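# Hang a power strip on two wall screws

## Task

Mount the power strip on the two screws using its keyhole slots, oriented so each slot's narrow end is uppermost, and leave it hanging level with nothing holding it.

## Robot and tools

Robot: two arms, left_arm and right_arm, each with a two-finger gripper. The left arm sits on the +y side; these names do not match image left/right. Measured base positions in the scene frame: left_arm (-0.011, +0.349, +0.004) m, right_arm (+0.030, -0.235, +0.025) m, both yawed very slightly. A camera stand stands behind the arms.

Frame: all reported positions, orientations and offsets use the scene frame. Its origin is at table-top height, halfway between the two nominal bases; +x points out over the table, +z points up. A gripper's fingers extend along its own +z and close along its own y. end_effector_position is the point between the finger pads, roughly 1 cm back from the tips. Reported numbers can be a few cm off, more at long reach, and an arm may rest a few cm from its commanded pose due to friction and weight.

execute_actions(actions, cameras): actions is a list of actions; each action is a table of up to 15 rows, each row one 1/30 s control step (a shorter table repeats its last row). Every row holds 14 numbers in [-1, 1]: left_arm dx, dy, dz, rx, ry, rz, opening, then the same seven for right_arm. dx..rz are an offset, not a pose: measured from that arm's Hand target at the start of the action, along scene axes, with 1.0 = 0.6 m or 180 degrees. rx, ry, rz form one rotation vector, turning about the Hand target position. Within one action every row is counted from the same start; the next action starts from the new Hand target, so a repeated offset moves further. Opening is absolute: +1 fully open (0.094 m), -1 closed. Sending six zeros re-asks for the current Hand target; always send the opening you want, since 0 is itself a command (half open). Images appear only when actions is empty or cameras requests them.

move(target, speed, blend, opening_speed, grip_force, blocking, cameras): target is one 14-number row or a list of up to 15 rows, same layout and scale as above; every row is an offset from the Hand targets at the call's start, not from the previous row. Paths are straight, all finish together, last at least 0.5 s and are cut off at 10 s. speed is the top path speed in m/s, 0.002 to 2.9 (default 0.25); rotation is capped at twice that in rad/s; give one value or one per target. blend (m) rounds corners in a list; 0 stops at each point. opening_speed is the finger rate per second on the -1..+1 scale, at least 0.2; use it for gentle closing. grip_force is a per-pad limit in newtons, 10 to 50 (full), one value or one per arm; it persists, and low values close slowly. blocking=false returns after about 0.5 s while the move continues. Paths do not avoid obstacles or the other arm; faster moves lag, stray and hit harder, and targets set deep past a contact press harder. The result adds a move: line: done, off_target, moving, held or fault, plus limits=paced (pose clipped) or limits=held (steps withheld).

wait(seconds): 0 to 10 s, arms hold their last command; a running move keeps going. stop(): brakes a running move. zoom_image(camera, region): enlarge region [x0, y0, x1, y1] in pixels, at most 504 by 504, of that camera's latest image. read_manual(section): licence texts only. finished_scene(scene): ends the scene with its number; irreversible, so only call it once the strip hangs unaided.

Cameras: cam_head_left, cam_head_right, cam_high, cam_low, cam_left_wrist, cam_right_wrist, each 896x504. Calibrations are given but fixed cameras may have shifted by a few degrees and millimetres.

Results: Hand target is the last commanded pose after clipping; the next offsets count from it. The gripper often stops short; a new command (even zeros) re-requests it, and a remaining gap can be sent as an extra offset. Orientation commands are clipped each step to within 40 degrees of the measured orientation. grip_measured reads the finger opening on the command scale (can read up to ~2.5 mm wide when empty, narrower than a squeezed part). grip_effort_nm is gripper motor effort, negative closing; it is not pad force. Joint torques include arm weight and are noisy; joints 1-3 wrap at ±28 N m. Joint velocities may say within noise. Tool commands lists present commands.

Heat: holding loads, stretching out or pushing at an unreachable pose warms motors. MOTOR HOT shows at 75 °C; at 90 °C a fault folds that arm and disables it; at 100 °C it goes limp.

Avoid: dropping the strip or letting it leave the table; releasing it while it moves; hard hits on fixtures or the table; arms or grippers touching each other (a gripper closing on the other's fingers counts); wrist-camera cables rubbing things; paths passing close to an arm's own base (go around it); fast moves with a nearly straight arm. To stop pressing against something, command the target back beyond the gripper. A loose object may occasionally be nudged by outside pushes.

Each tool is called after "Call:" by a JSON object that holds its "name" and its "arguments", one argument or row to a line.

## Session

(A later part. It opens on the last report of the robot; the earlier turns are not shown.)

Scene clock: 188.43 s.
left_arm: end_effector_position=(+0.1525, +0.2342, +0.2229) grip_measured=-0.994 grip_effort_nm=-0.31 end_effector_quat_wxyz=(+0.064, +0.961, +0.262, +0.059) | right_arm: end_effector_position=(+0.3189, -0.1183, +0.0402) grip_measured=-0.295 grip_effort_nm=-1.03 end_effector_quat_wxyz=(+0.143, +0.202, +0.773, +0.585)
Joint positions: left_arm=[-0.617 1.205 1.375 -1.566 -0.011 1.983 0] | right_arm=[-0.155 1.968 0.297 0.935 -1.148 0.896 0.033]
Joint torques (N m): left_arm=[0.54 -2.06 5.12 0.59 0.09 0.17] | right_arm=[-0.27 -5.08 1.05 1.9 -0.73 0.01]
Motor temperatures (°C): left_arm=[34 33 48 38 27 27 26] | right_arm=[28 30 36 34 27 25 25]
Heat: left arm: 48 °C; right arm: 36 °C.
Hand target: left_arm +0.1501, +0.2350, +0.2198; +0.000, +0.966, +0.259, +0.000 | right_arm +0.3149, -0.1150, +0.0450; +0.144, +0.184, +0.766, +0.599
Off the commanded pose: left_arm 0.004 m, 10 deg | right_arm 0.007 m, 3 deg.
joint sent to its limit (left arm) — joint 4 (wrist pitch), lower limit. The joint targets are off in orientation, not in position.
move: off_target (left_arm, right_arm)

Call:
{"name": "move", "arguments": {
  "target": [
    [-0.1335,-0.1417,0.0333,0,0,0,-1, 0,0,0,0,0,0,-0.5],
    [-0.1335,-0.3417,0,0,0,0,-1, 0,0,0,0,0,0,-0.5]
  ],
  "speed": 0.3,
  "cameras": ["cam_high","cam_head_left","cam_left_wrist"]
}}

Scene clock: 195.50 s.
left_arm: end_effector_position=(+0.0720, +0.0334, +0.2096) grip_measured=-0.994 grip_effort_nm=-0.31 end_effector_quat_wxyz=(+0.041, +0.966, +0.256, +0.003) | right_arm: end_effector_position=(+0.3189, -0.1183, +0.0402) grip_measured=-0.295 grip_effort_nm=-1.03 end_effector_quat_wxyz=(+0.143, +0.202, +0.773, +0.585)
Joint positions: left_arm=[-1.31 1.746 1.816 -1.558 -0.008 1.303 0] | right_arm=[-0.155 1.968 0.297 0.935 -1.148 0.896 0.033]
Joint torques (N m): left_arm=[-0.47 -6.76 8.9 0.35 0.03 -0.06] | right_arm=[-0.14 -4.97 1.16 1.88 -0.72 0.01]
Heat: left arm: 46 °C; right arm: 36 °C.
Hand target: left_arm +0.0700, +0.0299, +0.2200; +0.000, +0.966, +0.259, +0.000 | right_arm +0.3149, -0.1150, +0.0450; +0.144, +0.184, +0.766, +0.599
Off the commanded pose: left_arm 0.011 m, 5 deg | right_arm 0.007 m, 3 deg.
joint sent to its limit (left arm) — joint 4 (wrist pitch), lower limit. The joint targets are off in orientation, not in position.
move: off_target (left_arm, right_arm)
camera_calibration:
cam_left_wrist: T_world_to_cam=[[-0.497312, 0.863451, -0.08446, 0.0241636], [0.777242, 0.48667, 0.398807, -0.117794], [0.385454, 0.132686, -0.913137, 0.246572], [0, 0, 0, 1]] pos_world=[0.0085291, 0.00374618, 0.274172]
Images, in order (width x height): cam_head_left 896x504, cam_high 896x504, cam_left_wrist 896x504.

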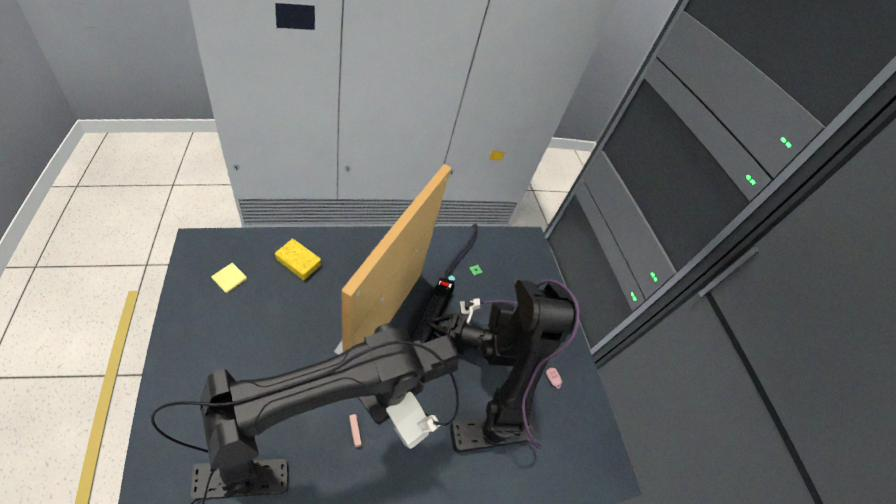

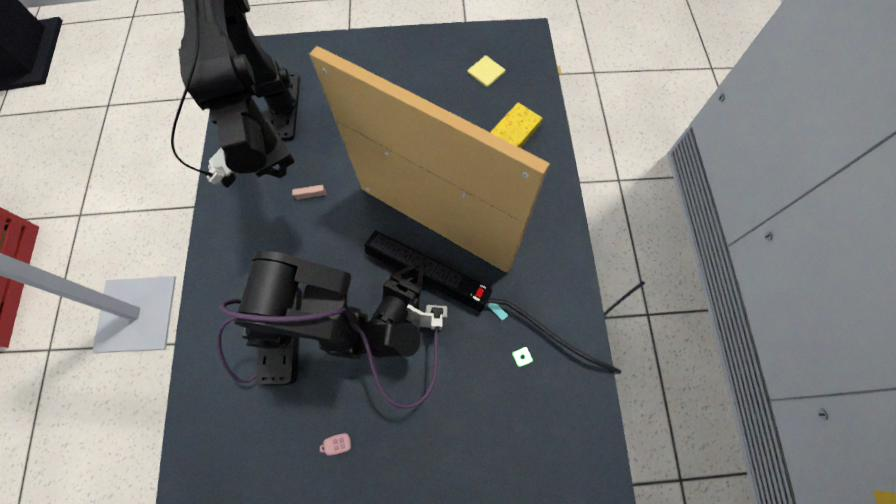

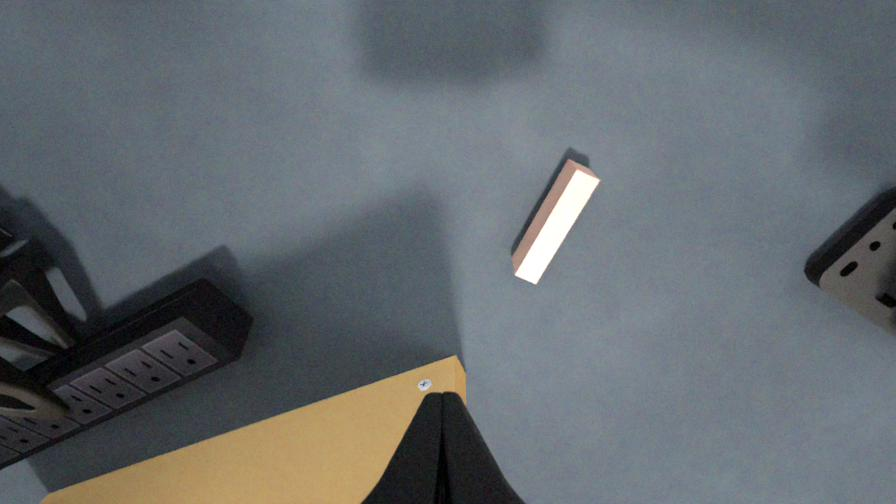

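Call:
{"name": "zoom_image", "arguments": {
  "camera": "cam_left_wrist",
  "region": [0, 230, 300, 470]
}}

Scaled by 1.680 from the camera's 896x504 image, which has a finer 1280x720 frame.

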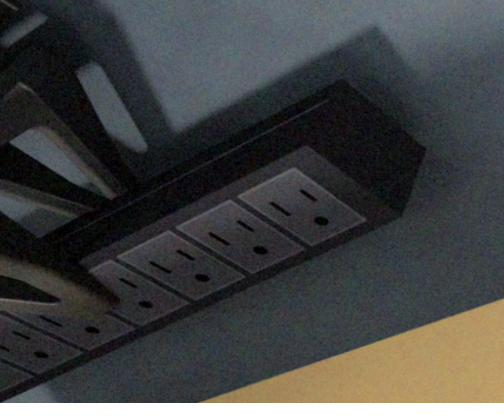

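Call:
{"name": "move", "arguments": {
  "target": [0.2383,-0.2032,-0.1833,-0.1709,-0.0928,-0.0161,-1, -0.0353,-0.0463,0,0,0,0,-0.5],
  "speed": 0.25,
  "cameras": ["cam_high","cam_head_left","cam_left_wrist"]
}}

Scene clock: 207.70 s.
left_arm: end_effector_position=(+0.2134, -0.0920, +0.1154) grip_measured=-0.994 grip_effort_nm=-0.31 end_effector_quat_wxyz=(+0.294, +0.925, +0.227, +0.075) | right_arm: end_effector_position=(+0.2954, -0.1466, +0.0303) grip_measured=-0.295 grip_effort_nm=-1.03 end_effector_quat_wxyz=(+0.143, +0.206, +0.777, +0.577)
Joint positions: left_arm=[-1.097 1.894 1.443 -0.503 -0.015 1.558 0] | right_arm=[-0.315 1.912 0.305 0.532 -1.23 0.537 0.033]
Joint torques (N m): left_arm=[0.34 -7.95 6.31 1.43 0.1 0.13] | right_arm=[-0.03 -8.13 2.11 0.91 -1.06 -0.15]
Motor temperatures (°C): left_arm=[29 31 44 37 27 27 26] | right_arm=[28 30 36 34 27 25 25]
Heat: left arm: 44 °C; right arm: 36 °C.
Hand target: left_arm +0.2130, -0.0919, +0.1098; +0.292, +0.927, +0.223, +0.070 | right_arm +0.2938, -0.1428, +0.0450; +0.144, +0.184, +0.766, +0.599
Off the commanded pose: left_arm 0.005 m, 1 deg | right_arm 0.015 m, 4 deg.
move: off_target (right_arm)
camera_calibration:
cam_left_wrist: T_world_to_cam=[[-0.378254, 0.720765, -0.58088, 0.213591], [0.692164, 0.636885, 0.339538, -0.0903263], [0.614681, -0.273633, -0.739792, 0.0163076], [0, 0, 0, 1]] pos_world=[0.133288, -0.0919591, 0.166804]
Images, in order (width x height): cam_head_left 896x504, cam_high 896x504, cam_left_wrist 896x504.

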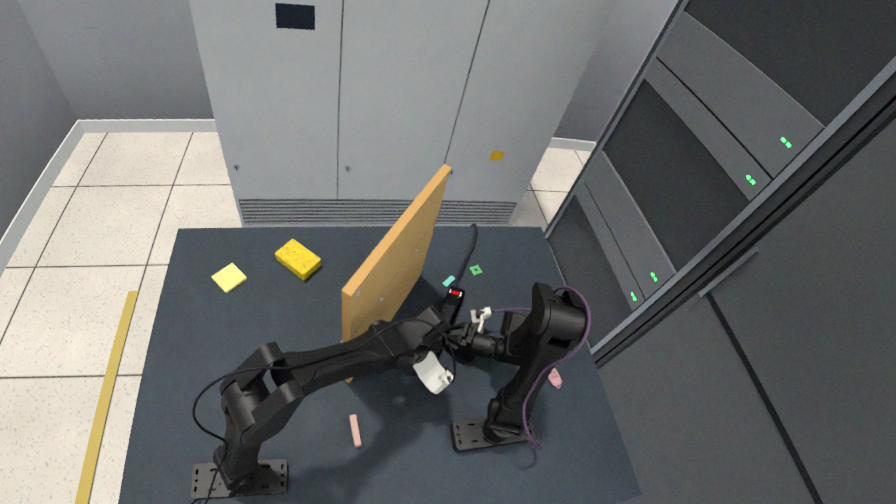

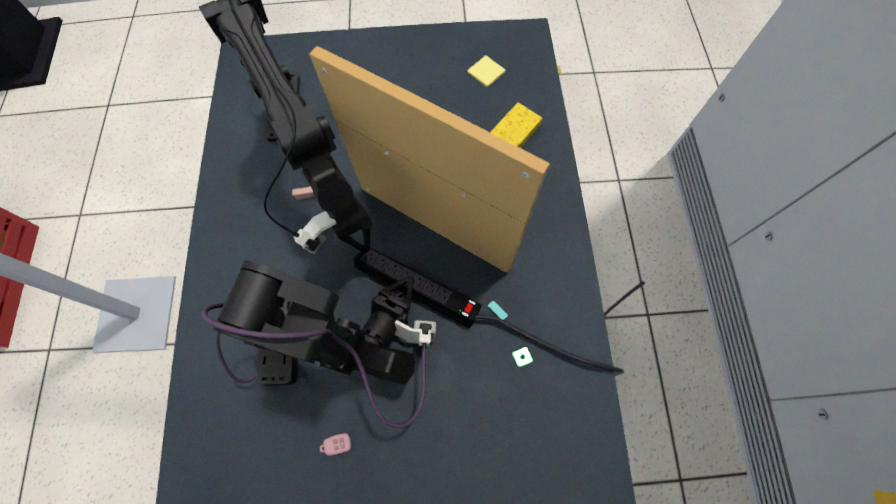

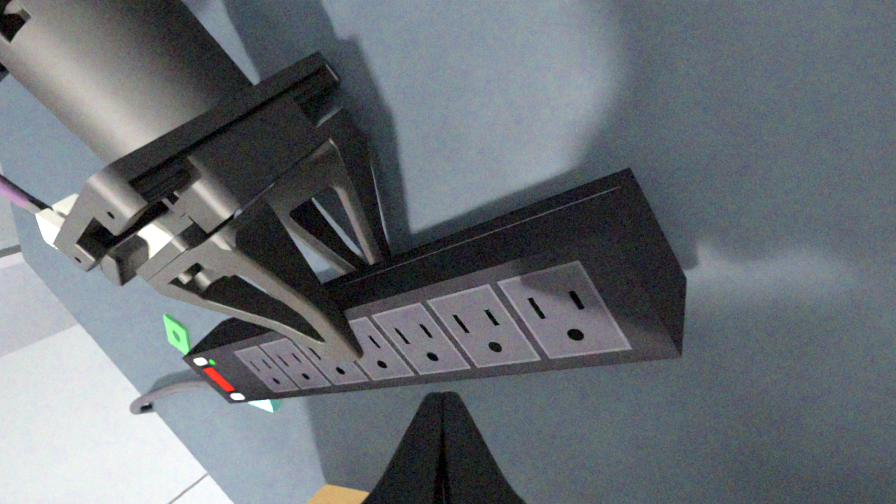

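Call:
{"name": "zoom_image", "arguments": {
  "camera": "cam_left_wrist",
  "region": [360, 140, 720, 420]
}}

Scaled by 1.400 from the camera's 896x504 image, which has a finer 1280x720 frame.

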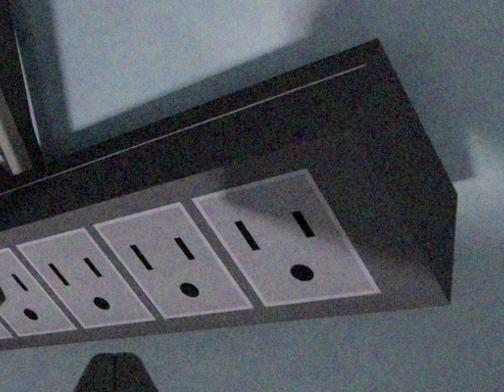

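Call:
{"name": "move", "arguments": {
  "target": [0,0,-0.1047,0,0,0,-1, 0,0,-0.0283,0,0,0,-0.5],
  "speed": 0.08,
  "cameras": ["cam_left_wrist"]
}}

Scene clock: 212.50 s.
left_arm: end_effector_position=(+0.2173, -0.0988, +0.0673) grip_measured=-0.994 grip_effort_nm=-0.30 end_effector_quat_wxyz=(+0.314, +0.919, +0.226, +0.080) | right_arm: end_effector_position=(+0.2960, -0.1463, +0.0302) grip_measured=-0.295 grip_effort_nm=-1.03 end_effector_quat_wxyz=(+0.148, +0.194, +0.769, +0.591)
Joint positions: left_arm=[-1.096 1.955 1.299 -0.256 -0.016 1.558 0] | right_arm=[-0.324 1.967 0.31 0.594 -1.273 0.529 0.033]
Joint torques (N m): left_arm=[0.25 -6.91 5.22 1.34 0.11 0.12] | right_arm=[0.64 -3.25 1.89 1.25 -0.66 -0.2]
Heat: left arm: 43 °C; right arm: 36 °C.
Hand target: left_arm +0.2131, -0.0920, +0.0471; +0.292, +0.927, +0.223, +0.070 | right_arm +0.2938, -0.1428, +0.0280; +0.144, +0.184, +0.766, +0.599
Off the commanded pose: left_arm 0.022 m, 3 deg | right_arm 0.005 m, 1 deg.
move: off_target (left_arm)
camera_calibration:
cam_left_wrist: T_world_to_cam=[[-0.367056, 0.697801, -0.615096, 0.189626], [0.685167, 0.650056, 0.328592, -0.0689104], [0.629139, -0.300832, -0.716717, -0.0308183], [0, 0, 0, 1]] pos_world=[0.136208, -0.096797, 0.117194]
Images, in order (width x height): cam_left_wrist 896x504.

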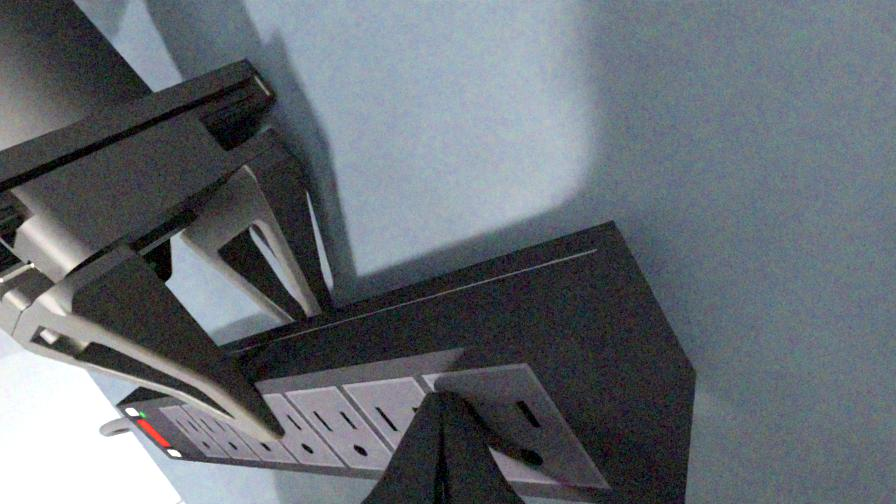

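Call:
{"name": "move", "arguments": {
  "target": [0,0,-0.02,0,0,0,-1, 0,0,0,0,0,0,-0.5],
  "speed": 0.05
}}

Scene clock: 214.73 s.
left_arm: end_effector_position=(+0.2204, -0.1045, +0.0674) grip_measured=-0.994 grip_effort_nm=-0.31 end_effector_quat_wxyz=(+0.331, +0.913, +0.225, +0.084) | right_arm: end_effector_position=(+0.2960, -0.1463, +0.0301) grip_measured=-0.295 grip_effort_nm=-1.03 end_effector_quat_wxyz=(+0.148, +0.194, +0.768, +0.592)
Joint positions: left_arm=[-1.096 1.961 1.282 -0.194 -0.017 1.558 0] | right_arm=[-0.324 1.967 0.31 0.595 -1.273 0.53 0.033]
Joint torques (N m): left_arm=[0.27 -6.19 4.63 1.16 0.12 0.12] | right_arm=[0.79 -3.04 1.7 1.23 -0.68 -0.11]
Heat: left arm: 43 °C; right arm: 36 °C.
Hand target: left_arm +0.2130, -0.0919, +0.0351; +0.292, +0.927, +0.223, +0.070 | right_arm +0.2938, -0.1428, +0.0280; +0.144, +0.184, +0.766, +0.599
Off the commanded pose: left_arm 0.035 m, 5 deg | right_arm 0.005 m, 1 deg.
move: off_target (left_arm)

Call:
{"name": "move", "arguments": {
  "target": [-0.004,0.006,-0.02,0,0,0,-1, 0,0,0,0,0,0,-0.1],
  "speed": 0.05,
  "opening_speed": 0.6,
  "cameras": ["cam_left_wrist","cam_high"]
}}

Scene clock: 216.67 s.
left_arm: end_effector_position=(+0.2219, -0.1073, +0.0636) grip_measured=-0.994 grip_effort_nm=-0.31 end_effector_quat_wxyz=(+0.347, +0.906, +0.224, +0.088) | right_arm: end_effector_position=(+0.2960, -0.1463, +0.0302) grip_measured=-0.101 grip_effort_nm=0.05 end_effector_quat_wxyz=(+0.148, +0.194, +0.768, +0.592)
Joint positions: left_arm=[-1.096 1.965 1.246 -0.119 -0.016 1.558 0] | right_arm=[-0.324 1.967 0.31 0.595 -1.273 0.531 0.042]
Joint torques (N m): left_arm=[0.1 -5.91 4.18 0.95 0.11 0.11] | right_arm=[0.69 -3.3 1.8 1.26 -0.65 -0.17]
Heat: left arm: 42 °C; right arm: 35 °C.
Hand target: left_arm +0.2105, -0.0884, +0.0231; +0.292, +0.927, +0.223, +0.070 | right_arm +0.2938, -0.1428, +0.0280; +0.144, +0.184, +0.766, +0.599
Off the commanded pose: left_arm 0.046 m, 7 deg | right_arm 0.005 m, 1 deg.
move: off_target (left_arm)
camera_calibration:
cam_left_wrist: T_world_to_cam=[[-0.346054, 0.655286, -0.671451, 0.189379], [0.67395, 0.671511, 0.308003, -0.059199], [0.652717, -0.345939, -0.674008, -0.0517973], [0, 0, 0, 1]] pos_world=[0.139241, -0.102263, 0.11048]
Images, in order (width x height): cam_high 896x504, cam_left_wrist 896x504.

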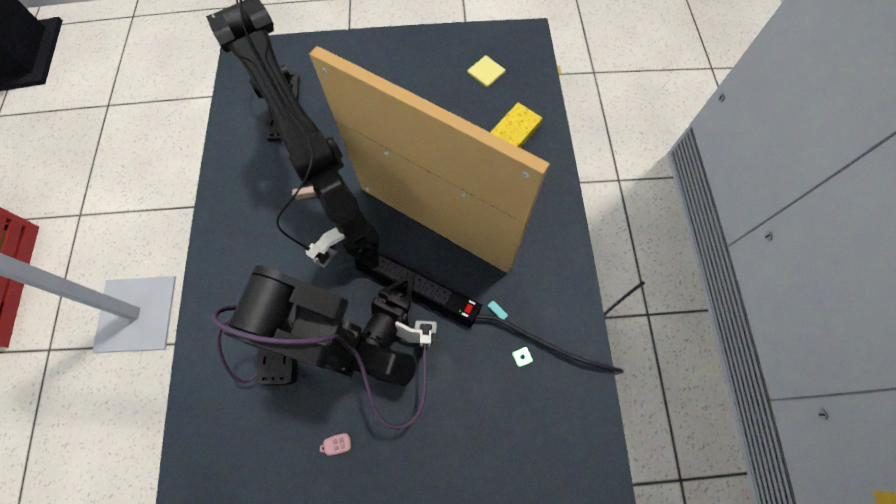

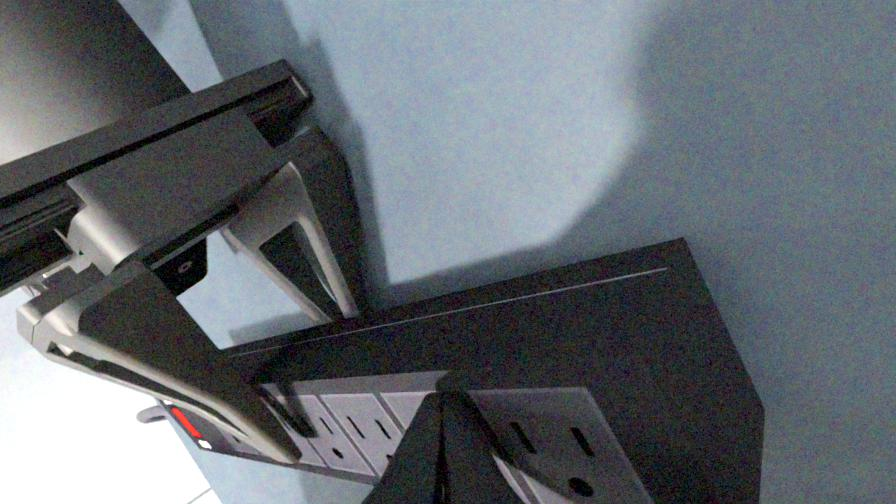

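Call:
{"name": "move", "arguments": {
  "target": [
    [-0.012,0.025,0.085,0,0,0,-1, 0,0,0,0,0,0,-0.1],
    [-0.012,0.025,0.02,0,0,0,-1, 0,0,0,0,0,0,-0.1]
  ],
  "speed": [0.15,0.08],
  "cameras": ["cam_left_wrist","cam_high"]
}}

Scene clock: 220.30 s.
left_arm: end_effector_position=(+0.2094, -0.0835, +0.0572) grip_measured=-0.994 grip_effort_nm=-0.30 end_effector_quat_wxyz=(+0.320, +0.917, +0.225, +0.080) | right_arm: end_effector_position=(+0.2954, -0.1453, +0.0313) grip_measured=-0.101 grip_effort_nm=0.05 end_effector_quat_wxyz=(+0.147, +0.190, +0.765, +0.597)
Joint positions: left_arm=[-1.096 1.907 1.178 -0.169 -0.014 1.558 0] | right_arm=[-0.324 1.975 0.31 0.606 -1.287 0.531 0.042]
Joint torques (N m): left_arm=[0.17 -6.52 4.83 1.27 0.08 0.12] | right_arm=[0.64 -3.96 1.69 1.21 -0.52 -0.16]
Heat: left arm: 42 °C; right arm: 35 °C.
Hand target: left_arm +0.2033, -0.0733, +0.0350; +0.292, +0.927, +0.223, +0.070 | right_arm +0.2938, -0.1428, +0.0280; +0.144, +0.184, +0.766, +0.599
Off the commanded pose: left_arm 0.025 m, 4 deg | right_arm 0.004 m, 1 deg.
move: off_target (left_arm)
camera_calibration:
cam_left_wrist: T_world_to_cam=[[-0.363636, 0.690262, -0.625546, 0.169044], [0.684174, 0.65363, 0.323534, -0.0693173], [0.632198, -0.310334, -0.709943, -0.0303972], [0, 0, 0, 1]] pos_world=[0.128113, -0.0808098, 0.106591]
Images, in order (width x height): cam_high 896x504, cam_left_wrist 896x504.

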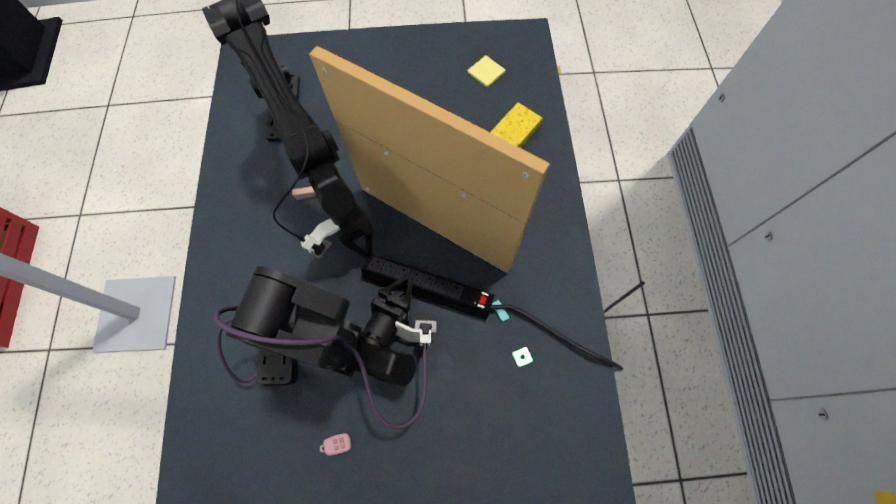

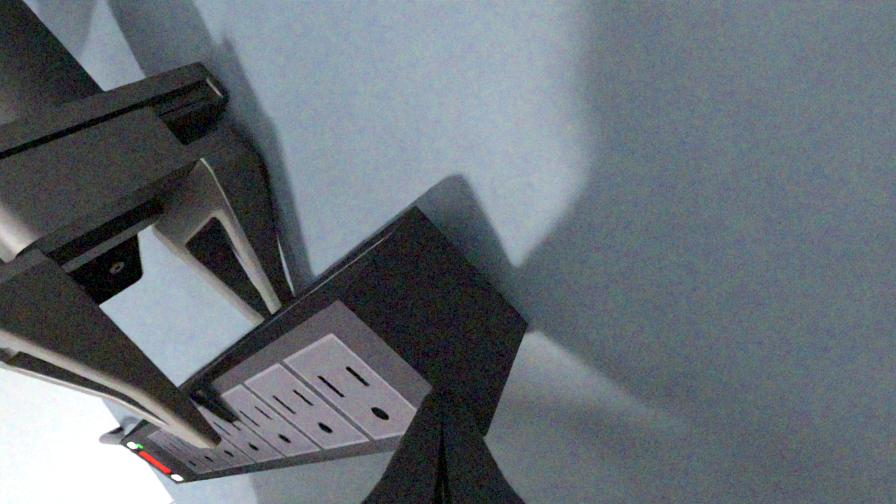

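Call:
{"name": "zoom_image", "arguments": {
  "camera": "cam_left_wrist",
  "region": [80, 160, 580, 504]
}}

Call:
{"name": "zoom_image", "arguments": {
  "camera": "cam_high",
  "region": [330, 210, 530, 340]
}}

Scaled by 1.008 from the camera's 896x504 image, which has a finer 1280x720 frame.

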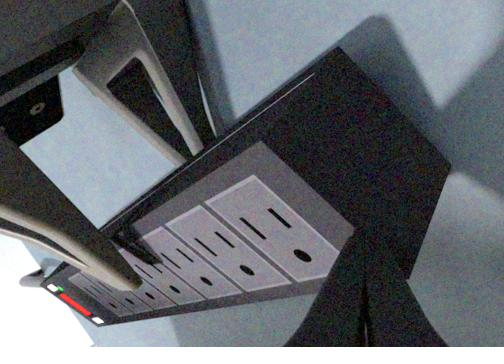

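Scaled by 2.520 from the camera's 896x504 image, which has a finer 1280x720 frame.

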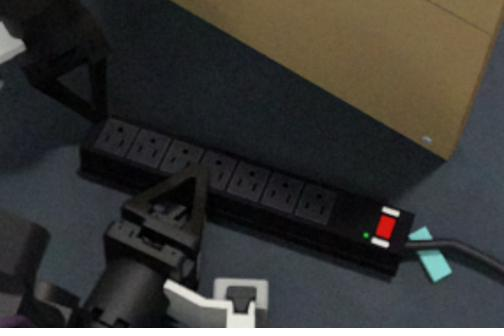

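Call:
{"name": "move", "arguments": {
  "target": [
    [0.006,0.0105,0,0,0,0,-1, 0,0,0,0,0,0,-0.1],
    [0.0267,-0.002,0,0,0,0,-1, 0,0,0,0,0,0,-0.1],
    [0.0267,-0.002,-0.035,0,0,0,-1, 0,0,0,0,0,0,-0.1]
  ],
  "speed": 0.06,
  "blend": [0.003,0.003,0],
  "cameras": ["cam_left_wrist","cam_high"]
}}

Call:
{"name": "zoom_image", "arguments": {
  "camera": "cam_high",
  "region": [330, 210, 530, 340]
}}

Scene clock: 233.37 s.
left_arm: end_effector_position=(+0.2206, -0.0776, +0.0239) grip_measured=-0.994 grip_effort_nm=-0.31 end_effector_quat_wxyz=(+0.299, +0.924, +0.226, +0.076) | right_arm: end_effector_position=(+0.2952, -0.1452, +0.0315) grip_measured=-0.101 grip_effort_nm=0.05 end_effector_quat_wxyz=(+0.147, +0.190, +0.765, +0.598)
Joint positions: left_arm=[-1.063 1.988 1.173 -0.127 0.005 1.587 0] | right_arm=[-0.324 1.975 0.31 0.606 -1.289 0.53 0.042]
Joint torques (N m): left_arm=[0.47 -7.34 5.49 1.39 0.11 0.12] | right_arm=[0.83 -4.07 1.87 1.17 -0.53 -0.17]
Heat: left arm: 42 °C; right arm: 35 °C.
Hand target: left_arm +0.2193, -0.0746, +0.0141; +0.292, +0.927, +0.223, +0.070 | right_arm +0.2938, -0.1428, +0.0281; +0.144, +0.184, +0.766, +0.599
Off the commanded pose: left_arm 0.010 m, 1 deg | right_arm 0.004 m, 1 deg.
move: done
camera_calibration:
cam_left_wrist: T_world_to_cam=[[-0.373222, 0.715687, -0.590336, 0.151459], [0.691322, 0.63889, 0.337483, -0.072984], [0.618692, -0.282156, -0.733218, -0.053519], [0, 0, 0, 1]] pos_world=[0.140095, -0.0768692, 0.0748015]
Images, in order (width x height): cam_high 896x504, cam_left_wrist 896x504.

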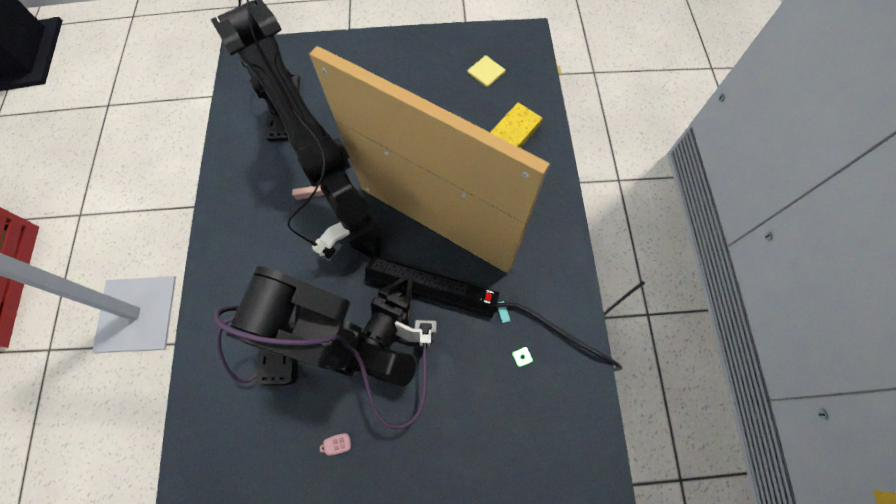

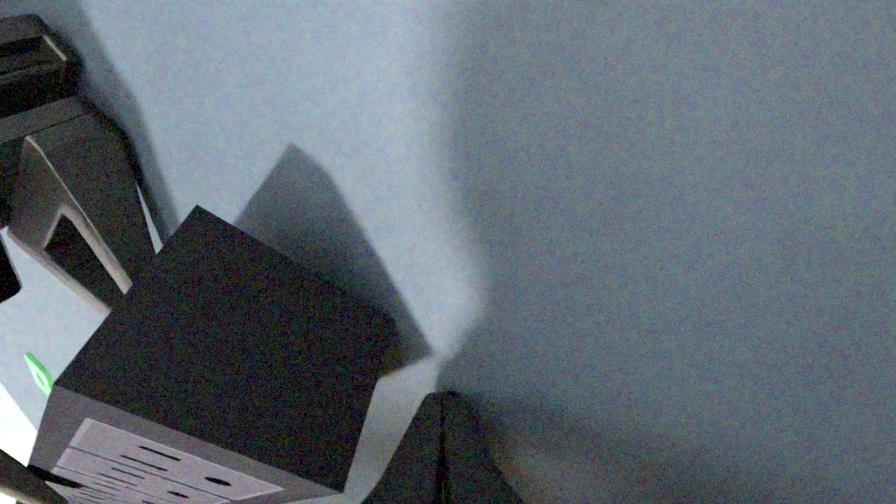

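Scaled by 2.520 from the camera's 896x504 image, which has a finer 1280x720 frame.

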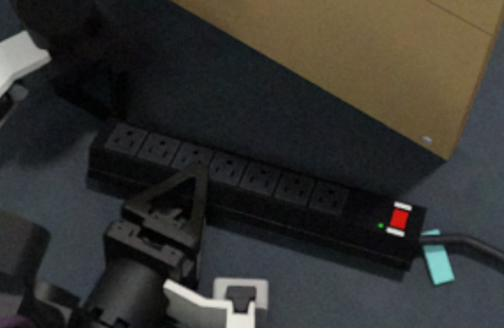

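Call:
{"name": "move", "arguments": {
  "target": [
    [-0.0167,0.0333,0.11,0,0,0,-1, 0,0,0,0,0,0,-0.5],
    [-0.2488,0.1743,0.3432,0,0,0,-1, 0,0,0,0,0,0,-0.5]
  ],
  "speed": [0.15,0.35],
  "blend": [0.02,0],
  "opening_speed": 1.0,
  "cameras": ["cam_left_wrist","cam_high","cam_right_wrist"]
}}

Call:
{"name": "zoom_image", "arguments": {
  "camera": "cam_high",
  "region": [330, 210, 530, 340]
}}

Scene clock: 246.47 s.
left_arm: end_effector_position=(+0.0705, +0.0349, +0.2057) grip_measured=-0.994 grip_effort_nm=-0.30 end_effector_quat_wxyz=(+0.276, +0.933, +0.219, +0.071) | right_arm: end_effector_position=(+0.2951, -0.1451, +0.0316) grip_measured=-0.272 grip_effort_nm=-1.03 end_effector_quat_wxyz=(+0.147, +0.190, +0.765, +0.598)
Joint positions: left_arm=[-1.407 1.28 1.203 -0.941 -0.178 1.313 0] | right_arm=[-0.324 1.976 0.31 0.606 -1.29 0.529 0.034]
Joint torques (N m): left_arm=[-0.68 -3.85 10.18 1.14 -0.2 -0.09] | right_arm=[0.59 -4.05 1.59 1.22 -0.55 -0.11]
Heat: left arm: 42 °C; right arm: 35 °C.
Hand target: left_arm +0.0701, +0.0300, +0.2201; +0.292, +0.927, +0.223, +0.070 | right_arm +0.2938, -0.1428, +0.0281; +0.144, +0.184, +0.766, +0.599
Off the commanded pose: left_arm 0.015 m, 2 deg | right_arm 0.004 m, 1 deg.
move: off_target (left_arm); blend cut to 0 m at target 1
camera_calibration:
cam_left_wrist: T_world_to_cam=[[-0.372101, 0.748136, -0.549393, 0.11266], [0.707051, 0.611935, 0.354421, -0.106204], [0.601349, -0.256568, -0.756672, 0.209577], [0, 0, 0, 1]] pos_world=[-0.00901707, 0.0344759, 0.258116]
cam_right_wrist: T_world_to_cam=[[-0.0892491, -0.199694, -0.975785, 0.0330418], [-0.994872, 0.0646694, 0.0777603, 0.336686], [0.0475752, 0.977722, -0.204442, 0.224251], [0, 0, 0, 1]] pos_world=[0.32724, -0.23443, 0.0519073]
Images, in order (width x height): cam_high 896x504, cam_left_wrist 896x504, cam_right_wrist 896x504.

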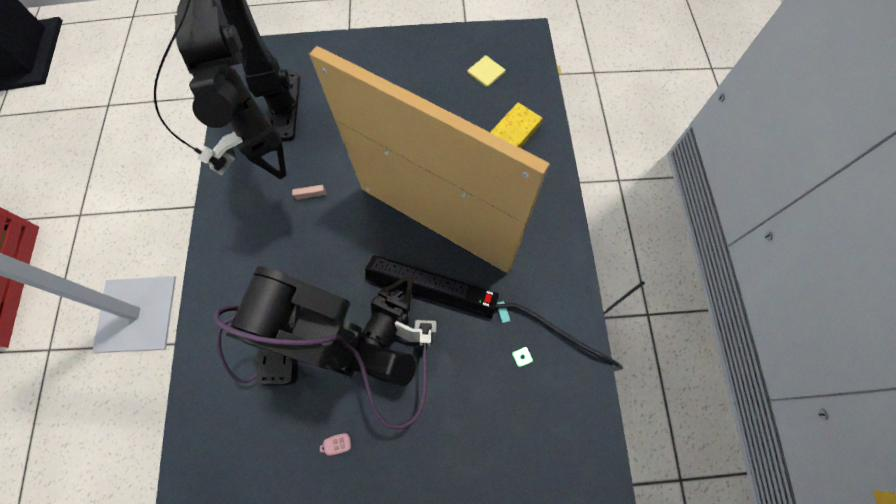

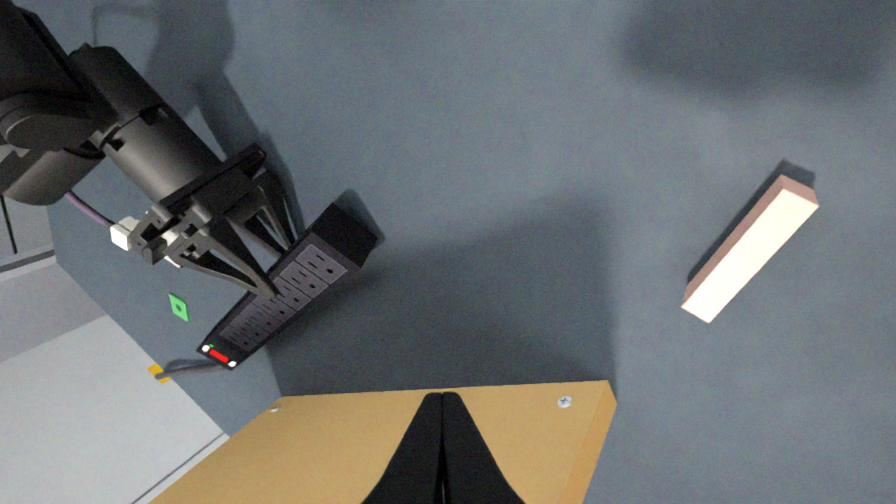

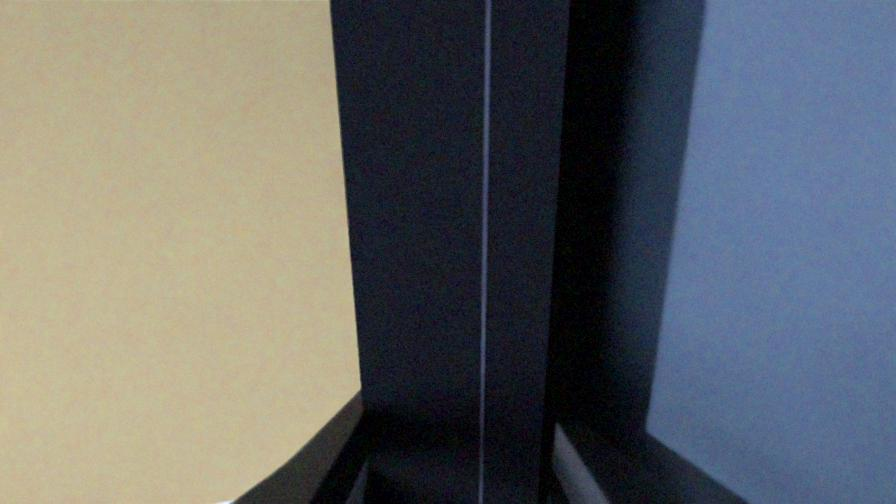

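Scaled by 2.520 from the camera's 896x504 image, which has a finer 1280x720 frame.

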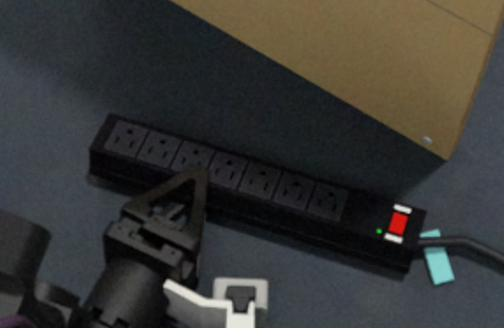

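Call:
{"name": "move", "arguments": {
  "target": [0,0,0,0,0,0,-1, -0.0033,-0.0063,0.002,-0.0689,0.0363,0,-0.17],
  "speed": 0.15,
  "cameras": ["cam_left_wrist","cam_right_wrist"]
}}

Call:
{"name": "zoom_image", "arguments": {
  "camera": "cam_left_wrist",
  "region": [60, 100, 440, 380]
}}

Scene clock: 252.47 s.
left_arm: end_effector_position=(+0.0705, +0.0351, +0.2056) grip_measured=-0.994 grip_effort_nm=-0.31 end_effector_quat_wxyz=(+0.276, +0.933, +0.220, +0.071) | right_arm: end_effector_position=(+0.2885, -0.1456, +0.0267) grip_measured=-0.171 grip_effort_nm=0.06 end_effector_quat_wxyz=(+0.112, +0.211, +0.828, +0.508)
Joint positions: left_arm=[-1.407 1.28 1.203 -0.941 -0.178 1.312 0] | right_arm=[-0.264 1.735 0.365 0.137 -1.063 0.413 0.039]
Joint torques (N m): left_arm=[-0.69 -3.88 10.18 1.16 -0.21 -0.09] | right_arm=[0.44 -6.65 3.97 0.76 -0.32 -0.11]
Heat: left arm: 44 °C; right arm: 35 °C.
Hand target: left_arm +0.0700, +0.0300, +0.2200; +0.292, +0.927, +0.223, +0.070 | right_arm +0.2918, -0.1466, +0.0292; +0.119, +0.202, +0.833, +0.501
Off the commanded pose: left_arm 0.015 m, 2 deg | right_arm 0.004 m, 2 deg.
move: off_target (left_arm)
camera_calibration:
cam_left_wrist: T_world_to_cam=[[-0.372831, 0.748239, -0.548758, 0.112355], [0.706861, 0.61215, 0.354428, -0.10624], [0.60112, -0.255754, -0.757129, 0.209616], [0, 0, 0, 1]] pos_world=[-0.0090178, 0.0345766, 0.258017]
cam_right_wrist: T_world_to_cam=[[-0.210521, -0.383749, -0.89912, 0.033789], [-0.977587, 0.0844355, 0.192856, 0.325332], [0.00190935, 0.919569, -0.392924, 0.23389], [0, 0, 0, 1]] pos_world=[0.324707, -0.229581, 0.0595394]
Images, in order (width x height): cam_left_wrist 896x504, cam_right_wrist 896x504.

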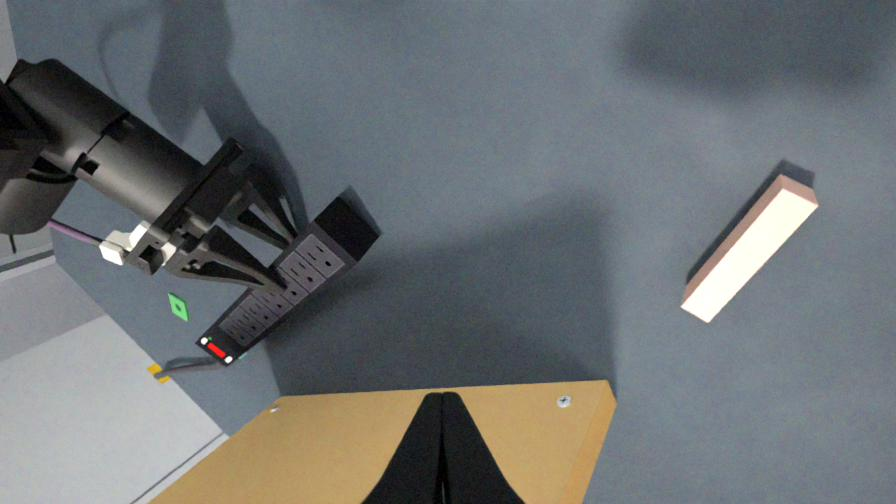

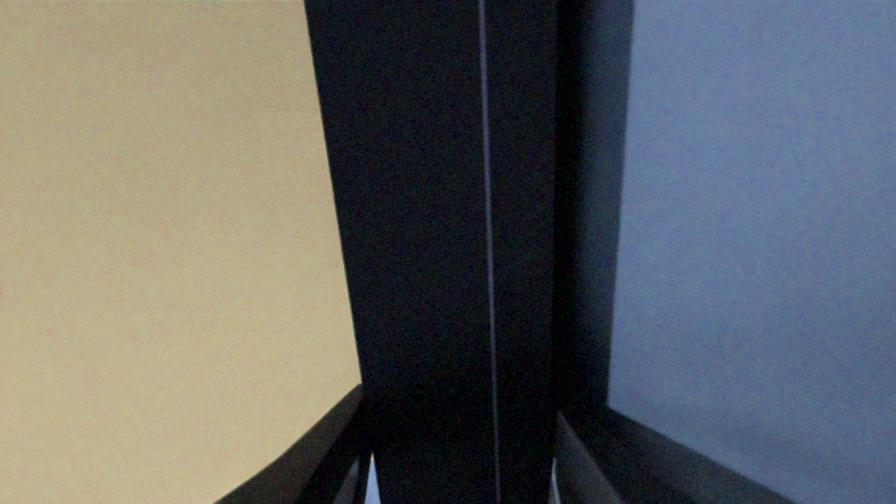

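Scaled by 1.326 from the camera's 896x504 image, which has a finer 1280x720 frame.

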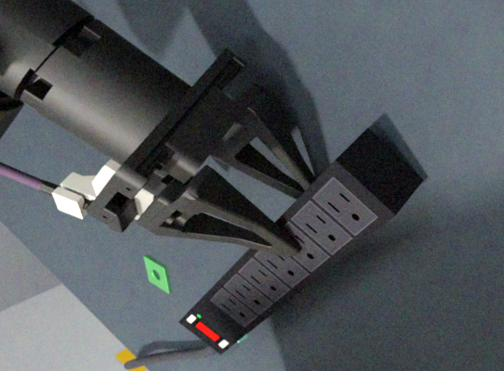

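Call:
{"name": "move", "arguments": {
  "target": [0,0,0,0,0,0,-1, -0.0037,-0.007,0.0032,-0.059,0.0311,0,-0.064],
  "speed": 0.15,
  "cameras": ["cam_left_wrist","cam_right_wrist"]
}}

Call:
{"name": "zoom_image", "arguments": {
  "camera": "cam_left_wrist",
  "region": [60, 100, 440, 380]
}}

Scene clock: 260.20 s.
left_arm: end_effector_position=(+0.0705, +0.0351, +0.2056) grip_measured=-0.994 grip_effort_nm=-0.31 end_effector_quat_wxyz=(+0.276, +0.933, +0.220, +0.071) | right_arm: end_effector_position=(+0.2849, -0.1493, +0.0262) grip_measured=-0.065 grip_effort_nm=0.08 end_effector_quat_wxyz=(+0.089, +0.219, +0.877, +0.418)
Joint positions: left_arm=[-1.407 1.28 1.203 -0.941 -0.178 1.312 0] | right_arm=[-0.184 1.582 0.43 -0.126 -0.845 0.416 0.044]
Joint torques (N m): left_arm=[-0.68 -3.84 10.18 1.16 -0.22 -0.09] | right_arm=[0.49 -6.38 5.3 0.74 -0.23 -0.05]
Heat: left arm: 45 °C; right arm: 35 °C.
Hand target: left_arm +0.0700, +0.0300, +0.2200; +0.292, +0.927, +0.223, +0.070 | right_arm +0.2896, -0.1507, +0.0312; +0.096, +0.214, +0.881, +0.411
Off the commanded pose: left_arm 0.015 m, 2 deg | right_arm 0.007 m, 1 deg.
move: off_target (left_arm)
camera_calibration:
cam_left_wrist: T_world_to_cam=[[-0.372831, 0.748239, -0.548758, 0.112355], [0.706861, 0.61215, 0.354428, -0.10624], [0.60112, -0.255754, -0.757129, 0.209616], [0, 0, 0, 1]] pos_world=[-0.0090178, 0.0345766, 0.258017]
cam_right_wrist: T_world_to_cam=[[-0.286338, -0.546113, -0.787256, 0.0255981], [-0.956666, 0.117572, 0.266397, 0.319266], [-0.0529236, 0.82942, -0.556113, 0.243454], [0, 0, 0, 1]] pos_world=[0.325645, -0.225483, 0.070489]
Images, in order (width x height): cam_left_wrist 896x504, cam_right_wrist 896x504.

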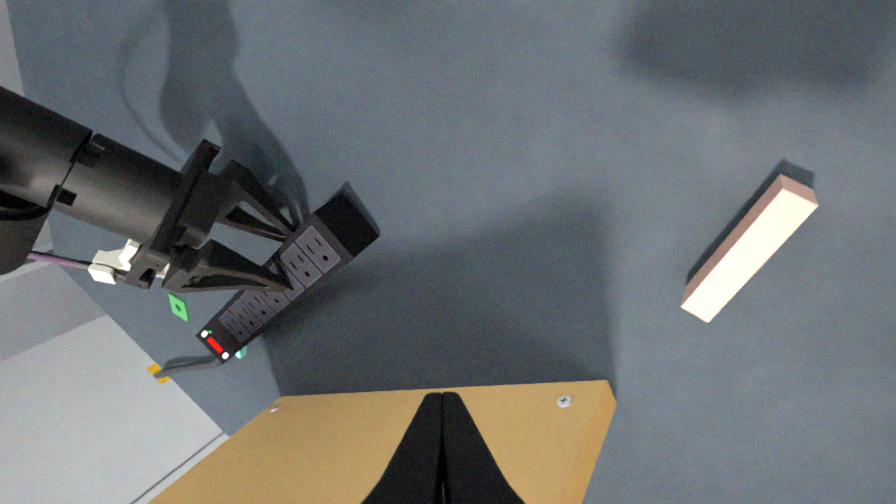

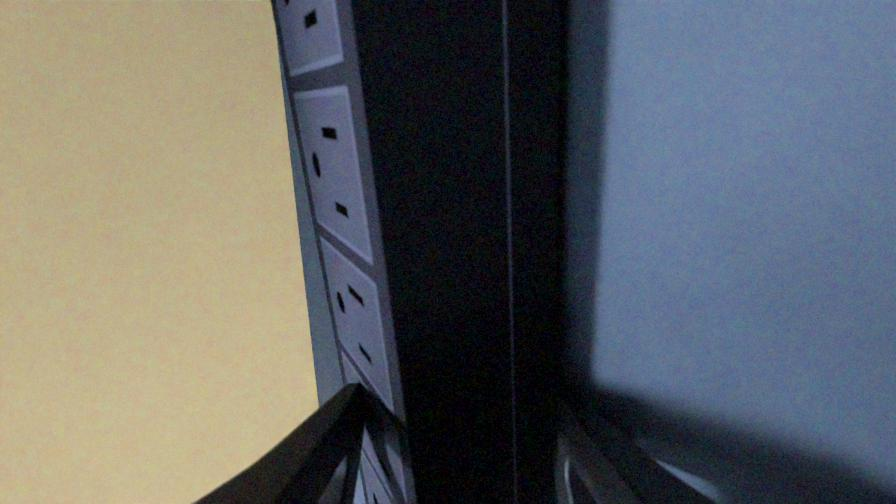

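Scaled by 1.326 from the camera's 896x504 image, which has a finer 1280x720 frame.

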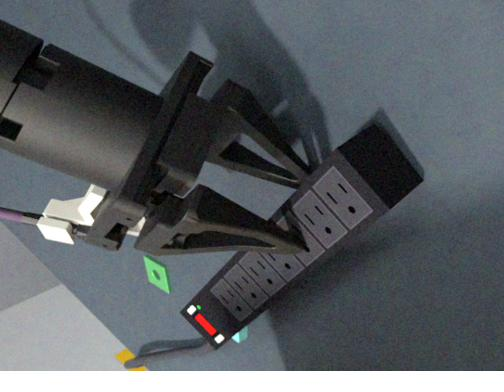

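Call:
{"name": "move", "arguments": {
  "target": [0,0,0,0,0,0,-1, -0.0083,-0.0157,0.0015,-0.0984,0.0518,0,0.319],
  "speed": 0.15,
  "opening_speed": 0.33,
  "cameras": ["cam_left_wrist","cam_right_wrist"]
}}

Call:
{"name": "zoom_image", "arguments": {
  "camera": "cam_left_wrist",
  "region": [60, 100, 440, 380]
}}

Scene clock: 263.70 s.
left_arm: end_effector_position=(+0.0705, +0.0351, +0.2056) grip_measured=-0.994 grip_effort_nm=-0.31 end_effector_quat_wxyz=(+0.276, +0.933, +0.220, +0.071) | right_arm: end_effector_position=(+0.2813, -0.1565, +0.0267) grip_measured=+0.318 grip_effort_nm=0.07 end_effector_quat_wxyz=(+0.049, +0.229, +0.935, +0.265)
Joint positions: left_arm=[-1.407 1.28 1.203 -0.941 -0.178 1.312 0] | right_arm=[-0.015 1.497 0.583 -0.432 -0.501 0.503 0.062]
Joint torques (N m): left_arm=[-0.69 -3.85 10.18 1.16 -0.21 -0.1] | right_arm=[0.4 -6.54 6.42 0.61 0 0.05]
Heat: left arm: 46 °C; right arm: 36 °C.
Hand target: left_arm +0.0700, +0.0300, +0.2200; +0.292, +0.927, +0.223, +0.070 | right_arm +0.2847, -0.1602, +0.0321; +0.056, +0.229, +0.938, +0.252
Off the commanded pose: left_arm 0.015 m, 2 deg | right_arm 0.007 m, 2 deg.
move: off_target (left_arm)
camera_calibration:
cam_left_wrist: T_world_to_cam=[[-0.372831, 0.748239, -0.548758, 0.112355], [0.706861, 0.61215, 0.354428, -0.10624], [0.60112, -0.255754, -0.757129, 0.209616], [0, 0, 0, 1]] pos_world=[-0.0090178, 0.0345766, 0.258017]
cam_right_wrist: T_world_to_cam=[[-0.383541, -0.750227, -0.538568, 0.0098272], [-0.908093, 0.200204, 0.367813, 0.313124], [-0.168119, 0.630141, -0.758062, 0.256126], [0, 0, 0, 1]] pos_world=[0.331174, -0.216712, 0.0842812]
Images, in order (width x height): cam_left_wrist 896x504, cam_right_wrist 896x504.

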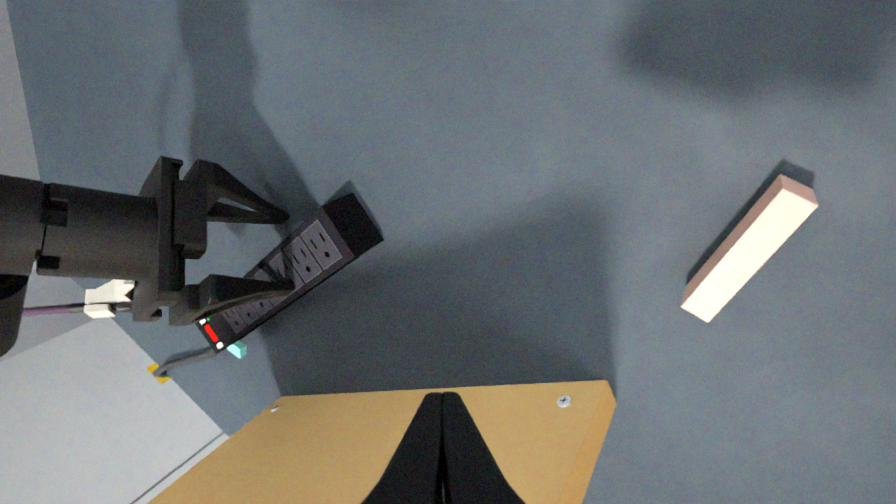

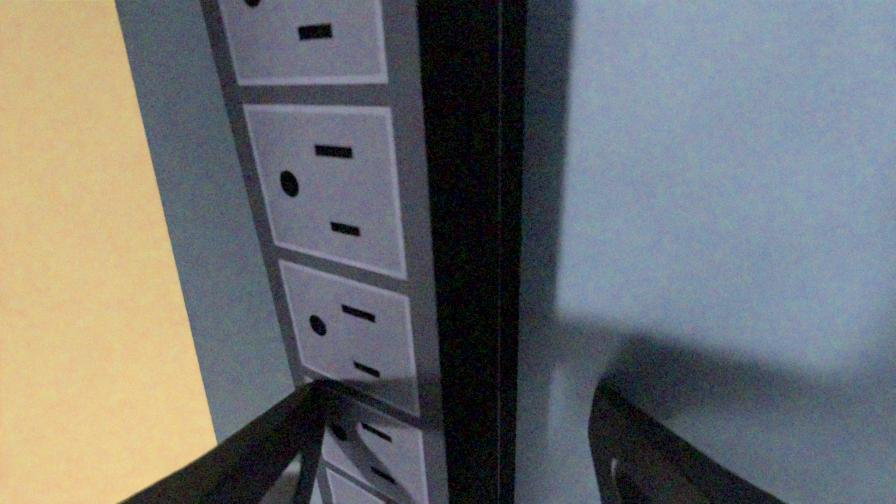

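Scaled by 1.326 from the camera's 896x504 image, which has a finer 1280x720 frame.

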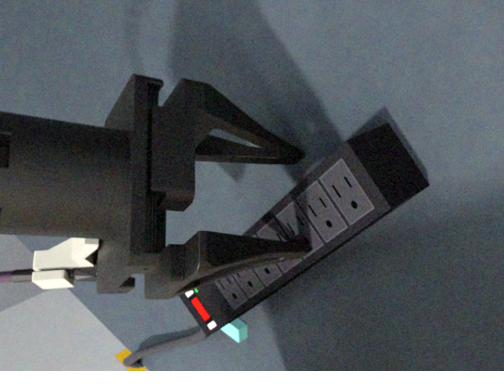

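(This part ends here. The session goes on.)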